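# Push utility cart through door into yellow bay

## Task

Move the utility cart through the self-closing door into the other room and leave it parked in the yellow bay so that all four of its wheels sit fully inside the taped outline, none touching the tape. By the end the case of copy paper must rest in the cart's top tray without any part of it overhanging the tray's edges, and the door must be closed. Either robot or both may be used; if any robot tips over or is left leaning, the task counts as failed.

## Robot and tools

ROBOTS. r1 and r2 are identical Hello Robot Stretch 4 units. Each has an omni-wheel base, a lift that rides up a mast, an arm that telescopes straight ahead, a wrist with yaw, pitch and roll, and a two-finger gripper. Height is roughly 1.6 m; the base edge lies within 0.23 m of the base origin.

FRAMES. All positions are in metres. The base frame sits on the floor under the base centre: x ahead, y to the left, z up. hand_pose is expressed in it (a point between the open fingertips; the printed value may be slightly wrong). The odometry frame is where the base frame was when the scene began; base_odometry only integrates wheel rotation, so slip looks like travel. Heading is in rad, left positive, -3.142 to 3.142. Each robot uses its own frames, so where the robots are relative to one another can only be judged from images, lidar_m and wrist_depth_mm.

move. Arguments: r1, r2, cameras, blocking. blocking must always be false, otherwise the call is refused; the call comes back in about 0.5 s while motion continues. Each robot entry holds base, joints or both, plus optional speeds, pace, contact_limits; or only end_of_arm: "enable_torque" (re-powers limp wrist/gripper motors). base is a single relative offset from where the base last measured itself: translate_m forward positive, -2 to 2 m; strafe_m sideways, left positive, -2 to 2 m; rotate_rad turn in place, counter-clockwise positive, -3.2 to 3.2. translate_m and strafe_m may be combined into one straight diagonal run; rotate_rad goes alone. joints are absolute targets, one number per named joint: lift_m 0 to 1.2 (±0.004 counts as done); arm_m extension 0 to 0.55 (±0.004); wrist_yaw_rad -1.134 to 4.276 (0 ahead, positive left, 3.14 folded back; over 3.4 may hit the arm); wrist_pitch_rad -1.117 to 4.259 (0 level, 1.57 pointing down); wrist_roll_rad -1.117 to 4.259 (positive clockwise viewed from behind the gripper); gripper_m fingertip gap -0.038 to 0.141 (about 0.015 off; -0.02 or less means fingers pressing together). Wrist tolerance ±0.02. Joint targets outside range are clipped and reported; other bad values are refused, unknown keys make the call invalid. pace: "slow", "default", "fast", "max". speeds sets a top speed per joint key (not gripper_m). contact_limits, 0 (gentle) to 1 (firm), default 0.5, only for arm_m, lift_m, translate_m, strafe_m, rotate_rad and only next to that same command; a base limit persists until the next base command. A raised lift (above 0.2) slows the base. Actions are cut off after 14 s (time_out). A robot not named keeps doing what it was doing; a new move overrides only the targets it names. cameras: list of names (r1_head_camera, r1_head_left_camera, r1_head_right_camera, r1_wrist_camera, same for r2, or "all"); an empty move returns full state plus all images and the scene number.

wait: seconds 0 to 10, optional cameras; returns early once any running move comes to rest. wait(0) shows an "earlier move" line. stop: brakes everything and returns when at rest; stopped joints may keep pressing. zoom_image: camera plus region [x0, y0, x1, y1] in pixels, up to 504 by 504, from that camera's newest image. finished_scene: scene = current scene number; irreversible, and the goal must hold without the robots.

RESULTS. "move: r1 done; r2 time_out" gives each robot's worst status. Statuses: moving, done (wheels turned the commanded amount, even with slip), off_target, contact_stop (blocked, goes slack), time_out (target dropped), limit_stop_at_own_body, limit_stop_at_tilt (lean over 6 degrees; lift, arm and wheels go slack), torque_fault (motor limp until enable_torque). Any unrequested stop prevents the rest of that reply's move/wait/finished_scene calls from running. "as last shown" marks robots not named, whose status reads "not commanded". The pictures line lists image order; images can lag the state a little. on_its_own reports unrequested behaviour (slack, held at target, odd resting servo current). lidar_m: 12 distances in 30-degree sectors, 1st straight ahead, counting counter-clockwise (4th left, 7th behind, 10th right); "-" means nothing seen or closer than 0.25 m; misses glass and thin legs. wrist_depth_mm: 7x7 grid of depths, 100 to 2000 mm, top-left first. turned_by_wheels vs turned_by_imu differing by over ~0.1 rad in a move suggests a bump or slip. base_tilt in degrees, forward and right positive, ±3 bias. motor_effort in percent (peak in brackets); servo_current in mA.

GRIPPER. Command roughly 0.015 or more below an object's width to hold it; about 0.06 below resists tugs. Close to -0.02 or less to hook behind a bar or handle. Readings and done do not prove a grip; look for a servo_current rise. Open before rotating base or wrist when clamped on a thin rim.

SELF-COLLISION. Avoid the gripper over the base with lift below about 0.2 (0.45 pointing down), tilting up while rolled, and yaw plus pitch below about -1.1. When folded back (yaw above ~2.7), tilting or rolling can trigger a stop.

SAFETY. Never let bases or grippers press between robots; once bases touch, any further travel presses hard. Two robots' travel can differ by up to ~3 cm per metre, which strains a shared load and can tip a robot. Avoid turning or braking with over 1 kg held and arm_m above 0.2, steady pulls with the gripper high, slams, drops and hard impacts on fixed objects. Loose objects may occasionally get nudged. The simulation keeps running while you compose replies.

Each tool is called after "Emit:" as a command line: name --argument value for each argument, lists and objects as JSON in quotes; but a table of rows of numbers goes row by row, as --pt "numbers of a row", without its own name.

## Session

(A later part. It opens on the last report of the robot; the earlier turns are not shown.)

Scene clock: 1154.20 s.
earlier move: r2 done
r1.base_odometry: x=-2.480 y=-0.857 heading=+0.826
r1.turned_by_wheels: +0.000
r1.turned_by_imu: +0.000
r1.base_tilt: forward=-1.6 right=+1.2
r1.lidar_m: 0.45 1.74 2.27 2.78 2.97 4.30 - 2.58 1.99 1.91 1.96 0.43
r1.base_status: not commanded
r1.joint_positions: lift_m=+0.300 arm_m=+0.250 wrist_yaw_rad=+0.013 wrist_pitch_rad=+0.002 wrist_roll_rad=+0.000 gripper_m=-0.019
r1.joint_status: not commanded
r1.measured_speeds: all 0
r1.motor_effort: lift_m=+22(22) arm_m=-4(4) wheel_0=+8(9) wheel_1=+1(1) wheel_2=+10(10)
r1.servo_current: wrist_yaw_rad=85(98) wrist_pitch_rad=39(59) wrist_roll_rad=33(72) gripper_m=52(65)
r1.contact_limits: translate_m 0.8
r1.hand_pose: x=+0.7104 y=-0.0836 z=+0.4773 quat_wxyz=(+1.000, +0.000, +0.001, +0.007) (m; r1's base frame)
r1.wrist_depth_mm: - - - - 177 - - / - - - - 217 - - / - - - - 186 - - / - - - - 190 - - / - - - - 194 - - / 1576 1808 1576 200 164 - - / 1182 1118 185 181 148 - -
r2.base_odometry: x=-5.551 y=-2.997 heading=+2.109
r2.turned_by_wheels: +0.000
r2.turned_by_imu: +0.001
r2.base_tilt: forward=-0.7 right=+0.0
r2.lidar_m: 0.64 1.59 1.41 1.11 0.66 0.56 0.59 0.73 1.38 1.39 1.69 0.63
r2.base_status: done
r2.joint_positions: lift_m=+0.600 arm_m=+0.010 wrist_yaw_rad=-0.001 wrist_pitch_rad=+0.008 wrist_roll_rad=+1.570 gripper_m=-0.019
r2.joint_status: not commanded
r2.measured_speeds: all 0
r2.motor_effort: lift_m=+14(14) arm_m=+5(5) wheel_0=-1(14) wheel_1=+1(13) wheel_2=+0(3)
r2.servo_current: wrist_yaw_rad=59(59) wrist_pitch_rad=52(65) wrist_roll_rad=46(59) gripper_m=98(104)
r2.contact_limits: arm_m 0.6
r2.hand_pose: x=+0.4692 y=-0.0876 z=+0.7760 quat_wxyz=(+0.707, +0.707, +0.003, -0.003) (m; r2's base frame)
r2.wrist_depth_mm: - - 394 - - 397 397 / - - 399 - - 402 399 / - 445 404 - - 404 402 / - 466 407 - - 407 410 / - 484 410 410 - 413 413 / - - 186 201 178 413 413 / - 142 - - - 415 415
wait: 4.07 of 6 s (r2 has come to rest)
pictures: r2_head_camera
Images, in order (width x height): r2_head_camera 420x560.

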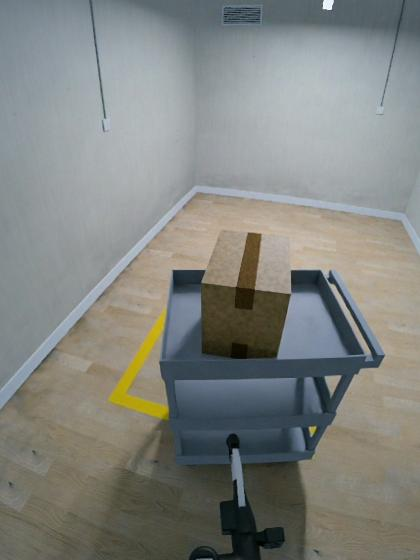

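Emit:
move --r2 '{"base": {"strafe_m": -0.04, "translate_m": 0.13}, "pace": "default", "contact_limits": {"translate_m": 0.3}}' --blocking false

Emit:
wait --seconds 3 --cameras '["r2_head_camera", "r2_wrist_camera"]'

Scene clock: 1176.43 s.
move: r2 moving
r1: as last shown
r1.base_tilt: forward=-1.6 right=+1.3
r1.lidar_m: 0.47 1.73 2.25 2.79 2.96 4.26 - 2.59 1.99 1.93 1.96 0.44
r1.servo_current: wrist_yaw_rad=72(91) wrist_pitch_rad=39(52) wrist_roll_rad=59(65) gripper_m=52(59)
r1.contact_limits: translate_m 0.8
r1.wrist_depth_mm: - - - - 178 - - / - - - - 216 - - / - - - - 185 - - / - - - - 191 - - / - - - - 193 - - / 1618 1756 1618 200 164 - - / 1160 1098 185 182 148 - -
r2.base_odometry: x=-5.558 y=-2.965 heading=+2.109
r2.turned_by_wheels: +0.000
r2.turned_by_imu: +0.001
r2.base_tilt: forward=-0.7 right=+0.1
r2.lidar_m: 0.60 1.58 1.42 1.19 0.70 0.62 0.63 0.76 1.39 1.40 1.68 0.63
r2.base_status: translate_m moving; strafe_m moving
r2.joint_positions: lift_m=+0.600 arm_m=+0.010 wrist_yaw_rad=-0.001 wrist_pitch_rad=+0.008 wrist_roll_rad=+1.570 gripper_m=-0.019
r2.joint_status: not commanded
r2.measured_speeds: translate_m=+0.121 strafe_m=-0.039 rotate_rad=-0.003 lift_m=+0.000 arm_m=+0.000 wrist_yaw_rad=+0.000 wrist_pitch_rad=+0.000 wrist_roll_rad=+0.000
r2.motor_effort: lift_m=+14(14) arm_m=+4(5) wheel_0=+8(12) wheel_1=+5(6) wheel_2=-13(13)
r2.servo_current: wrist_yaw_rad=52(59) wrist_pitch_rad=52(59) wrist_roll_rad=33(65) gripper_m=98(104)
r2.contact_limits: arm_m 0.6; translate_m 0.3
r2.hand_pose: x=+0.4692 y=-0.0876 z=+0.7760 quat_wxyz=(+0.707, +0.707, +0.003, -0.003) (m; r2's base frame)
r2.wrist_depth_mm: - - 368 - - - 370 / - - 373 - - 741 375 / 421 415 377 - - 750 377 / - 436 377 - - 759 379 / - 452 384 379 - 759 384 / - - 187 201 178 387 387 / - 143 - - - 123 389
pictures: none

Scene clock: 1177.67 s.
earlier move: r2 done
r1.base_odometry: x=-2.480 y=-0.857 heading=+0.826
r1.turned_by_wheels: +0.000
r1.turned_by_imu: +0.000
r1.base_tilt: forward=-1.6 right=+1.3
r1.lidar_m: 0.44 1.73 2.24 2.77 2.97 4.29 - 2.60 2.00 1.90 1.95 0.44
r1.base_status: not commanded
r1.joint_positions: lift_m=+0.300 arm_m=+0.250 wrist_yaw_rad=+0.013 wrist_pitch_rad=+0.002 wrist_roll_rad=+0.000 gripper_m=-0.019
r1.joint_status: not commanded
r1.measured_speeds: all 0
r1.motor_effort: lift_m=+22(22) arm_m=-4(4) wheel_0=+8(9) wheel_1=+1(1) wheel_2=+10(10)
r1.servo_current: wrist_yaw_rad=85(91) wrist_pitch_rad=39(52) wrist_roll_rad=39(65) gripper_m=46(59)
r1.contact_limits: translate_m 0.8
r1.hand_pose: x=+0.7104 y=-0.0836 z=+0.4773 quat_wxyz=(+1.000, +0.000, +0.001, +0.007) (m; r1's base frame)
r1.wrist_depth_mm: - - - - 177 - - / - - - - 217 - - / - - - - 187 - - / - - - - 191 - - / - - - - 193 - - / 1618 1756 1661 200 164 - - / 1182 1118 184 182 148 - -
r2.base_odometry: x=-5.583 y=-2.865 heading=+2.109
r2.turned_by_wheels: +0.000
r2.turned_by_imu: +0.000
r2.base_tilt: forward=-0.7 right=+0.1
r2.lidar_m: 0.50 0.57 1.39 1.39 0.84 0.71 0.75 0.89 1.38 1.39 0.72 0.51
r2.base_status: done
r2.joint_positions: lift_m=+0.600 arm_m=+0.010 wrist_yaw_rad=-0.001 wrist_pitch_rad=+0.008 wrist_roll_rad=+1.570 gripper_m=-0.019
r2.joint_status: not commanded
r2.measured_speeds: all 0
r2.motor_effort: lift_m=+14(14) arm_m=+5(5) wheel_0=+2(13) wheel_1=+3(7) wheel_2=-2(13)
r2.servo_current: wrist_yaw_rad=52(59) wrist_pitch_rad=52(59) wrist_roll_rad=39(65) gripper_m=98(104)
r2.contact_limits: arm_m 0.6; translate_m 0.3
r2.hand_pose: x=+0.4692 y=-0.0876 z=+0.7760 quat_wxyz=(+0.707, +0.707, +0.003, -0.003) (m; r2's base frame)
r2.wrist_depth_mm: - - 267 - - - - / - - 270 - - 707 - / 314 315 272 - - 715 - / 325 325 273 - - 723 - / 340 342 277 278 - 732 - / 357 355 185 202 180 - - / 366 364 282 - - - -
wait: 1.23 of 3 s (r2 has come to rest)
pictures: r2_head_camera, r2_wrist_camera
Images, in order (width x height): r2_head_camera 420x560, r2_wrist_camera 616x392.

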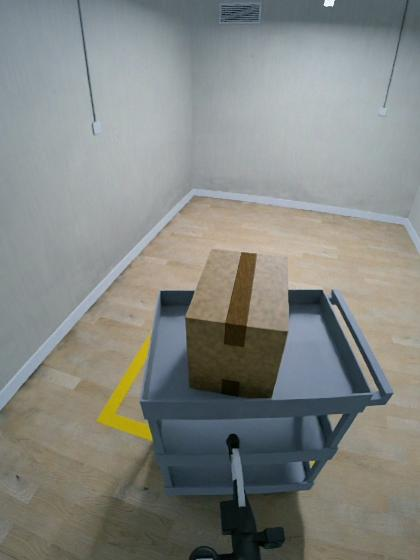

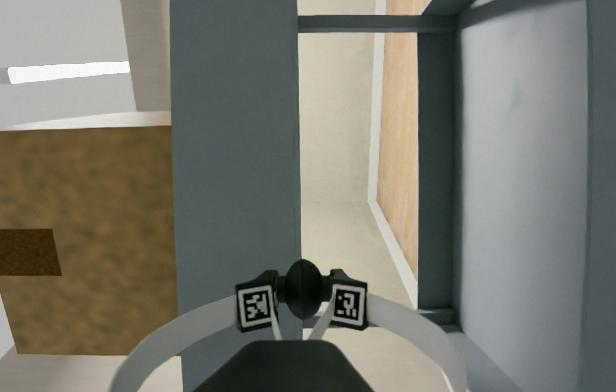

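Emit:
move --r2 '{"joints": {"lift_m": 0.648}}' --blocking false

Emit:
wait --seconds 1.5

Emit:
move --r2 '{"base": {"translate_m": 0.25, "strafe_m": 0.03}, "pace": "slow", "contact_limits": {"translate_m": 0.35}}' --blocking false

Emit:
wait --seconds 6 --cameras '["r2_head_camera"]'

Scene clock: 1197.90 s.
move: r2 moving
r1: as last shown
r1.lidar_m: 0.47 1.72 2.25 2.78 2.96 4.28 - 2.59 1.99 1.93 1.97 0.43
r1.servo_current: wrist_yaw_rad=59(91) wrist_pitch_rad=39(46) wrist_roll_rad=52(65) gripper_m=46(59)
r1.contact_limits: translate_m 0.8
r1.wrist_depth_mm: - - - - 178 - - / - - - - 216 - - / - - - - 186 - - / - - - - 191 - - / - - - - 193 - - / 1576 1756 1537 199 164 - - / 1205 1098 185 182 149 - -
r2.base_odometry: x=-5.583 y=-2.865 heading=+2.109
r2.turned_by_wheels: +0.000
r2.turned_by_imu: +0.000
r2.base_tilt: forward=-0.6 right=+0.1
r2.lidar_m: 0.50 0.55 1.40 1.37 0.83 0.72 0.75 0.87 1.38 1.39 0.72 0.51
r2.base_status: not commanded
r2.joint_positions: lift_m=+0.635 arm_m=+0.010 wrist_yaw_rad=-0.001 wrist_pitch_rad=+0.008 wrist_roll_rad=+1.570 gripper_m=-0.019
r2.joint_status: lift_m moving
r2.measured_speeds: translate_m=+0.000 strafe_m=+0.000 rotate_rad=+0.000 lift_m=+0.094 arm_m=+0.000 wrist_yaw_rad=+0.000 wrist_pitch_rad=+0.000 wrist_roll_rad=+0.000
r2.motor_effort: lift_m=+23(24) arm_m=+5(5) wheel_0=+1(2) wheel_1=+3(3) wheel_2=-3(3)
r2.servo_current: wrist_yaw_rad=46(59) wrist_pitch_rad=52(59) wrist_roll_rad=52(59) gripper_m=98(104)
r2.contact_limits: arm_m 0.6; translate_m 0.3
r2.hand_pose: x=+0.4692 y=-0.0876 z=+0.8104 quat_wxyz=(+0.707, +0.707, +0.003, -0.003) (m; r2's base frame)
r2.wrist_depth_mm: - - 270 270 - - - / - - 271 271 - 707 - / 315 315 273 272 - 723 - / 324 325 276 274 - 732 - / 340 338 278 277 - 732 - / 359 357 186 201 181 - - / - 368 - - - 123 -
pictures: none

Scene clock: 1198.50 s.
earlier move: r2 done
r1.base_odometry: x=-2.480 y=-0.857 heading=+0.826
r1.turned_by_wheels: +0.000
r1.turned_by_imu: +0.000
r1.base_tilt: forward=-1.6 right=+1.2
r1.lidar_m: 0.44 1.72 2.25 2.77 2.97 4.26 - 2.58 2.01 1.92 1.96 0.43
r1.base_status: not commanded
r1.joint_positions: lift_m=+0.300 arm_m=+0.250 wrist_yaw_rad=+0.013 wrist_pitch_rad=+0.002 wrist_roll_rad=+0.000 gripper_m=-0.019
r1.joint_status: not commanded
r1.measured_speeds: all 0
r1.motor_effort: lift_m=+22(22) arm_m=-4(4) wheel_0=+8(9) wheel_1=+1(1) wheel_2=+10(10)
r1.servo_current: wrist_yaw_rad=78(98) wrist_pitch_rad=39(46) wrist_roll_rad=65(72) gripper_m=52(59)
r1.contact_limits: translate_m 0.8
r1.hand_pose: x=+0.7104 y=-0.0836 z=+0.4773 quat_wxyz=(+1.000, +0.000, +0.001, +0.007) (m; r1's base frame)
r1.wrist_depth_mm: - - - - 178 - - / - - - - 216 - - / - - - - 185 - - / - - - - 191 - - / - - - - 194 - - / 1576 1756 1576 200 164 - - / 1160 1118 185 182 148 - -
r2.base_odometry: x=-5.583 y=-2.865 heading=+2.109
r2.turned_by_wheels: +0.000
r2.turned_by_imu: +0.000
r2.base_tilt: forward=-0.7 right=+0.1
r2.lidar_m: 0.49 0.57 1.41 1.39 0.82 0.70 0.76 0.85 1.38 1.38 0.75 0.52
r2.base_status: not commanded
r2.joint_positions: lift_m=+0.648 arm_m=+0.010 wrist_yaw_rad=-0.001 wrist_pitch_rad=+0.008 wrist_roll_rad=+1.570 gripper_m=-0.019
r2.joint_status: all done
r2.measured_speeds: all 0
r2.motor_effort: lift_m=+21(24) arm_m=+4(5) wheel_0=+1(2) wheel_1=+3(3) wheel_2=-2(3)
r2.servo_current: wrist_yaw_rad=39(65) wrist_pitch_rad=52(59) wrist_roll_rad=39(59) gripper_m=98(104)
r2.contact_limits: arm_m 0.6; translate_m 0.3
r2.hand_pose: x=+0.4692 y=-0.0876 z=+0.8235 quat_wxyz=(+0.707, +0.707, +0.003, -0.003) (m; r2's base frame)
r2.wrist_depth_mm: - - - 270 - 691 - / - - - 271 - 715 - / 315 314 314 273 - 723 - / 327 325 325 276 - 723 - / 342 340 338 276 - 723 - / 357 355 186 201 180 - - / - 366 - - - 123 -
wait: 0.60 of 1.5 s (r2 has come to rest)
pictures: none

Scene clock: 1199.00 s.
move: r2 moving
r1: as last shown
r1.lidar_m: 0.46 1.71 2.24 2.77 2.95 4.28 - 2.60 1.99 1.91 1.95 0.42
r1.servo_current: wrist_yaw_rad=78(91) wrist_pitch_rad=46(46) wrist_roll_rad=59(65) gripper_m=52(59)
r1.contact_limits: translate_m 0.8
r1.wrist_depth_mm: - - - - 178 - - / - - - - 217 - - / - - - - 186 - - / - - - - 191 - - / - - - - 193 - - / 1618 1756 1618 201 164 - - / 1160 1118 185 181 148 - -
r2.base_odometry: x=-5.591 y=-2.855 heading=+2.110
r2.turned_by_wheels: +0.000
r2.turned_by_imu: +0.000
r2.base_tilt: forward=-0.7 right=+0.0
r2.lidar_m: 0.50 0.51 1.38 1.35 0.82 0.71 0.75 0.95 1.39 1.40 0.71 0.52
r2.base_status: translate_m moving; strafe_m moving
r2.joint_positions: lift_m=+0.648 arm_m=+0.010 wrist_yaw_rad=-0.001 wrist_pitch_rad=+0.008 wrist_roll_rad=+1.570 gripper_m=-0.019
r2.joint_status: not commanded
r2.measured_speeds: translate_m=+0.050 strafe_m=+0.007 rotate_rad=+0.001 lift_m=+0.000 arm_m=+0.000 wrist_yaw_rad=+0.000 wrist_pitch_rad=+0.000 wrist_roll_rad=+0.000
r2.motor_effort: lift_m=+21(21) arm_m=+5(5) wheel_0=+7(7) wheel_1=+7(8) wheel_2=-10(10)
r2.servo_current: wrist_yaw_rad=46(52) wrist_pitch_rad=46(52) wrist_roll_rad=46(52) gripper_m=98(104)
r2.contact_limits: arm_m 0.6; translate_m 0.35
r2.hand_pose: x=+0.4692 y=-0.0876 z=+0.8235 quat_wxyz=(+0.707, +0.707, +0.003, -0.003) (m; r2's base frame)
r2.wrist_depth_mm: - - - 257 - 676 - / - - - 259 - 707 - / 303 303 301 262 - 715 - / 314 315 312 263 - 715 - / 330 329 327 265 - 723 - / 345 342 187 202 180 699 - / - 353 - - - 124 -
pictures: none

Scene clock: 1202.30 s.
earlier move: r2 done
r1.base_odometry: x=-2.480 y=-0.857 heading=+0.826
r1.turned_by_wheels: +0.000
r1.turned_by_imu: +0.000
r1.base_tilt: forward=-1.6 right=+1.3
r1.lidar_m: 0.47 1.71 2.25 2.78 2.95 4.24 - 2.58 1.99 1.91 1.93 0.44
r1.base_status: not commanded
r1.joint_positions: lift_m=+0.300 arm_m=+0.250 wrist_yaw_rad=+0.013 wrist_pitch_rad=+0.002 wrist_roll_rad=+0.000 gripper_m=-0.019
r1.joint_status: not commanded
r1.measured_speeds: all 0
r1.motor_effort: lift_m=+22(22) arm_m=-4(4) wheel_0=+8(9) wheel_1=+1(1) wheel_2=+10(10)
r1.servo_current: wrist_yaw_rad=72(98) wrist_pitch_rad=46(46) wrist_roll_rad=46(65) gripper_m=46(59)
r1.contact_limits: translate_m 0.8
r1.hand_pose: x=+0.7104 y=-0.0836 z=+0.4773 quat_wxyz=(+1.000, +0.000, +0.001, +0.007) (m; r1's base frame)
r1.wrist_depth_mm: - - - - 178 - - / - - - - 216 - - / - - - - 185 - - / - - - - 191 - - / - - - - 193 - - / 1618 1756 1576 200 164 - - / 1160 1098 186 182 148 - -
r2.base_odometry: x=-5.737 y=-2.666 heading=+2.110
r2.turned_by_wheels: +0.000
r2.turned_by_imu: +0.001
r2.base_tilt: forward=-0.7 right=+0.1
r2.lidar_m: 0.47 1.44 1.29 1.31 1.11 0.94 0.98 1.23 1.49 1.52 0.50 0.44
r2.base_status: done
r2.joint_positions: lift_m=+0.648 arm_m=+0.010 wrist_yaw_rad=-0.001 wrist_pitch_rad=+0.008 wrist_roll_rad=+1.570 gripper_m=-0.019
r2.joint_status: not commanded
r2.measured_speeds: all 0
r2.motor_effort: lift_m=+21(21) arm_m=+4(5) wheel_0=+6(14) wheel_1=+5(9) wheel_2=-6(19)
r2.servo_current: wrist_yaw_rad=46(59) wrist_pitch_rad=52(59) wrist_roll_rad=46(65) gripper_m=65(104)
r2.contact_limits: arm_m 0.6; translate_m 0.35
r2.hand_pose: x=+0.4691 y=-0.0878 z=+0.8237 quat_wxyz=(+0.707, +0.707, +0.002, -0.003) (m; r2's base frame)
r2.wrist_depth_mm: 373 355 173 172 - 603 - / 246 243 185 183 - 634 - / 240 240 198 196 - 661 - / 268 270 216 211 - 707 - / 304 306 290 224 - 654 - / 353 343 186 202 180 1618 - / - - - - - 455 439
wait: 3.30 of 6 s (r2 has come to rest)
pictures: r2_head_camera
Images, in order (width x height): r2_head_camera 420x560.

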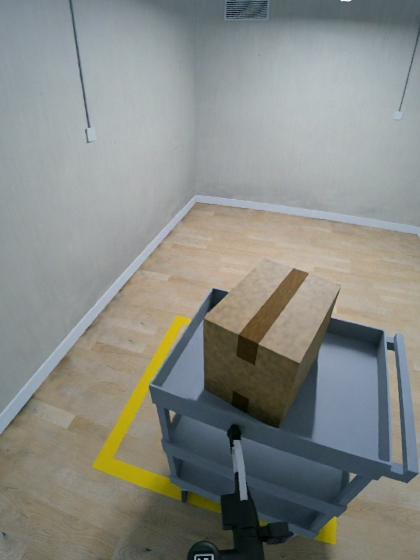

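Emit:
move --r2 '{"base": {"translate_m": -0.12}, "pace": "default", "contact_limits": {"translate_m": 0.35}}' --blocking false

Emit:
wait --seconds 3

Emit:
move --r2 '{"base": {"strafe_m": -0.165}, "pace": "default"}' --blocking false

Emit:
wait --seconds 3 --cameras '["r2_head_camera"]'

Scene clock: 1242.90 s.
move: r2 moving
r1: as last shown
r1.base_tilt: forward=-1.6 right=+1.2
r1.lidar_m: 0.44 1.72 2.23 2.79 2.97 4.27 - 2.58 2.00 1.92 1.96 0.45
r1.servo_current: wrist_yaw_rad=85(91) wrist_pitch_rad=39(46) wrist_roll_rad=46(59) gripper_m=52(59)
r1.contact_limits: translate_m 0.8
r1.wrist_depth_mm: - - - - 178 - - / - - - - 217 - - / - - - - 187 - - / - - - - 191 - - / - - - - 195 - - / 1576 1756 1618 200 164 - - / 1182 1098 185 182 149 - -
r2.base_odometry: x=-5.721 y=-2.693 heading=+2.110
r2.turned_by_wheels: +0.000
r2.turned_by_imu: +0.000
r2.base_tilt: forward=-0.7 right=+0.1
r2.lidar_m: 0.47 1.44 1.30 1.32 1.07 0.89 0.93 1.12 1.51 1.49 0.53 0.48
r2.base_status: translate_m moving
r2.joint_positions: lift_m=+0.648 arm_m=+0.010 wrist_yaw_rad=-0.001 wrist_pitch_rad=+0.008 wrist_roll_rad=+1.570 gripper_m=-0.019
r2.joint_status: not commanded
r2.measured_speeds: translate_m=-0.120 strafe_m=+0.001 rotate_rad=+0.004 lift_m=+0.000 arm_m=+0.000 wrist_yaw_rad=+0.000 wrist_pitch_rad=+0.000 wrist_roll_rad=+0.000
r2.motor_effort: lift_m=+21(21) arm_m=+5(5) wheel_0=-5(9) wheel_1=-8(9) wheel_2=+11(12)
r2.servo_current: wrist_yaw_rad=39(59) wrist_pitch_rad=52(52) wrist_roll_rad=52(59) gripper_m=72(72)
r2.contact_limits: arm_m 0.6; translate_m 0.35
r2.hand_pose: x=+0.4691 y=-0.0878 z=+0.8237 quat_wxyz=(+0.707, +0.707, +0.002, -0.003) (m; r2's base frame)
r2.wrist_depth_mm: - 418 198 193 - 621 - / 289 286 211 206 - 640 - / 263 263 226 221 - 691 - / 296 296 283 236 - 732 - / 345 336 329 251 - 691 - / - 377 185 202 179 1618 - / - - - - - 455 452
pictures: none

Scene clock: 1244.07 s.
earlier move: r2 done
r1.base_odometry: x=-2.480 y=-0.857 heading=+0.826
r1.turned_by_wheels: +0.000
r1.turned_by_imu: +0.000
r1.base_tilt: forward=-1.6 right=+1.3
r1.lidar_m: 0.47 1.71 2.21 2.78 2.93 4.26 - 2.61 2.00 1.93 1.96 0.43
r1.base_status: not commanded
r1.joint_positions: lift_m=+0.300 arm_m=+0.250 wrist_yaw_rad=+0.013 wrist_pitch_rad=+0.002 wrist_roll_rad=+0.000 gripper_m=-0.019
r1.joint_status: not commanded
r1.measured_speeds: all 0
r1.motor_effort: lift_m=+22(22) arm_m=-4(4) wheel_0=+8(9) wheel_1=+1(1) wheel_2=+10(10)
r1.servo_current: wrist_yaw_rad=91(98) wrist_pitch_rad=46(52) wrist_roll_rad=39(65) gripper_m=52(59)
r1.contact_limits: translate_m 0.8
r1.hand_pose: x=+0.7104 y=-0.0836 z=+0.4773 quat_wxyz=(+1.000, +0.000, +0.001, +0.007) (m; r1's base frame)
r1.wrist_depth_mm: - - - - 178 - - / - - - - 216 - - / - - - - 186 - - / - - - - 190 - - / - - - - 193 - - / 1618 1808 1618 200 164 - - / 1160 1098 186 182 149 - -
r2.base_odometry: x=-5.675 y=-2.769 heading=+2.110
r2.turned_by_wheels: +0.000
r2.turned_by_imu: +0.000
r2.base_tilt: forward=-0.7 right=+0.1
r2.lidar_m: 0.57 1.50 1.33 1.34 0.97 0.82 0.86 1.05 1.46 1.47 0.59 0.56
r2.base_status: done
r2.joint_positions: lift_m=+0.648 arm_m=+0.010 wrist_yaw_rad=-0.001 wrist_pitch_rad=+0.008 wrist_roll_rad=+1.570 gripper_m=-0.019
r2.joint_status: not commanded
r2.measured_speeds: all 0
r2.motor_effort: lift_m=+21(21) arm_m=+5(5) wheel_0=-4(9) wheel_1=-3(9) wheel_2=+4(12)
r2.servo_current: wrist_yaw_rad=46(59) wrist_pitch_rad=46(59) wrist_roll_rad=39(59) gripper_m=72(78)
r2.contact_limits: arm_m 0.6; translate_m 0.35
r2.hand_pose: x=+0.4691 y=-0.0878 z=+0.8237 quat_wxyz=(+0.707, +0.707, +0.002, -0.003) (m; r2's base frame)
r2.wrist_depth_mm: - - - 271 - 683 - / - 445 413 289 - 707 - / 375 353 349 307 - 759 - / - 387 389 329 - 820 - / - 436 439 349 - 750 - / - - 187 201 181 634 399 / - - - - - 124 433
wait: 1.17 of 3 s (r2 has come to rest)
pictures: none

Scene clock: 1244.57 s.
move: r2 moving
r1: as last shown
r1.base_tilt: forward=-1.6 right=+1.2
r1.lidar_m: 0.45 1.73 2.25 2.77 2.96 4.25 - 2.59 1.99 1.92 1.96 0.44
r1.servo_current: wrist_yaw_rad=85(98) wrist_pitch_rad=39(52) wrist_roll_rad=59(59) gripper_m=59(59)
r1.contact_limits: translate_m 0.8
r1.wrist_depth_mm: - - - - 178 - - / - - - - 217 - - / - - - - 186 - - / - - - - 191 - - / - - - - 194 - - / 1618 1708 1661 200 164 - - / 1160 1118 185 182 148 - -
r2.base_odometry: x=-5.644 y=-2.750 heading=+2.110
r2.turned_by_wheels: +0.000
r2.turned_by_imu: +0.000
r2.base_tilt: forward=-0.7 right=+0.1
r2.lidar_m: 0.55 1.58 1.37 1.38 1.00 0.84 0.87 1.07 1.40 1.44 0.60 0.54
r2.base_status: strafe_m moving
r2.joint_positions: lift_m=+0.648 arm_m=+0.010 wrist_yaw_rad=-0.001 wrist_pitch_rad=+0.008 wrist_roll_rad=+1.570 gripper_m=-0.019
r2.joint_status: not commanded
r2.measured_speeds: translate_m=+0.000 strafe_m=-0.143 rotate_rad=-0.002 lift_m=+0.000 arm_m=+0.000 wrist_yaw_rad=+0.000 wrist_pitch_rad=+0.000 wrist_roll_rad=+0.000
r2.motor_effort: lift_m=+21(21) arm_m=+5(5) wheel_0=+10(17) wheel_1=-10(12) wheel_2=+0(3)
r2.servo_current: wrist_yaw_rad=39(52) wrist_pitch_rad=59(59) wrist_roll_rad=39(59) gripper_m=72(72)
r2.contact_limits: arm_m 0.6
r2.hand_pose: x=+0.4691 y=-0.0878 z=+0.8237 quat_wxyz=(+0.707, +0.707, +0.002, -0.003) (m; r2's base frame)
r2.wrist_depth_mm: - - - 258 - 676 - / - 535 462 276 - 699 - / - 379 359 294 - 750 - / - 364 366 315 - - - / - 415 413 334 - 741 - / - 480 187 201 180 640 - / - - - - - 549 415
pictures: none

Scene clock: 1245.87 s.
earlier move: r2 done
r1.base_odometry: x=-2.480 y=-0.857 heading=+0.826
r1.turned_by_wheels: +0.000
r1.turned_by_imu: +0.000
r1.base_tilt: forward=-1.6 right=+1.3
r1.lidar_m: 0.44 1.74 2.25 2.78 2.94 4.28 - 2.60 2.01 1.93 1.97 0.43
r1.base_status: not commanded
r1.joint_positions: lift_m=+0.300 arm_m=+0.250 wrist_yaw_rad=+0.013 wrist_pitch_rad=+0.002 wrist_roll_rad=+0.000 gripper_m=-0.019
r1.joint_status: not commanded
r1.measured_speeds: all 0
r1.motor_effort: lift_m=+22(22) arm_m=-4(4) wheel_0=+8(9) wheel_1=+1(1) wheel_2=+10(10)
r1.servo_current: wrist_yaw_rad=78(98) wrist_pitch_rad=39(52) wrist_roll_rad=65(65) gripper_m=52(65)
r1.contact_limits: translate_m 0.8
r1.hand_pose: x=+0.7104 y=-0.0836 z=+0.4773 quat_wxyz=(+1.000, +0.000, +0.001, +0.007) (m; r1's base frame)
r1.wrist_depth_mm: - - - - 178 - - / - - - - 216 - - / - - - - 186 - - / - - - - 191 - - / - - - - 193 - - / 1618 1756 1618 199 164 - - / 1182 1118 185 182 148 - -
r2.base_odometry: x=-5.534 y=-2.684 heading=+2.110
r2.turned_by_wheels: +0.000
r2.turned_by_imu: +0.000
r2.base_tilt: forward=-0.7 right=+0.1
r2.lidar_m: 0.51 0.66 1.50 1.51 1.01 0.88 0.91 1.14 1.31 1.32 1.58 0.48
r2.base_status: done
r2.joint_positions: lift_m=+0.648 arm_m=+0.010 wrist_yaw_rad=-0.001 wrist_pitch_rad=+0.008 wrist_roll_rad=+1.570 gripper_m=-0.019
r2.joint_status: not commanded
r2.measured_speeds: all 0
r2.motor_effort: lift_m=+21(21) arm_m=+5(5) wheel_0=+3(17) wheel_1=-2(12) wheel_2=+0(3)
r2.servo_current: wrist_yaw_rad=59(59) wrist_pitch_rad=52(59) wrist_roll_rad=52(59) gripper_m=72(78)
r2.contact_limits: arm_m 0.6
r2.hand_pose: x=+0.4691 y=-0.0878 z=+0.8237 quat_wxyz=(+0.707, +0.707, +0.002, -0.003) (m; r2's base frame)
r2.wrist_depth_mm: - - 214 208 213 215 - / - - 227 222 - 661 - / - - 539 237 - 699 - / - 500 445 254 - 750 - / - 404 389 270 - - - / 364 359 186 202 170 - - / - 382 397 - - - -
wait: 1.30 of 3 s (r2 has come to rest)
pictures: r2_head_camera
Images, in order (width x height): r2_head_camera 420x560.

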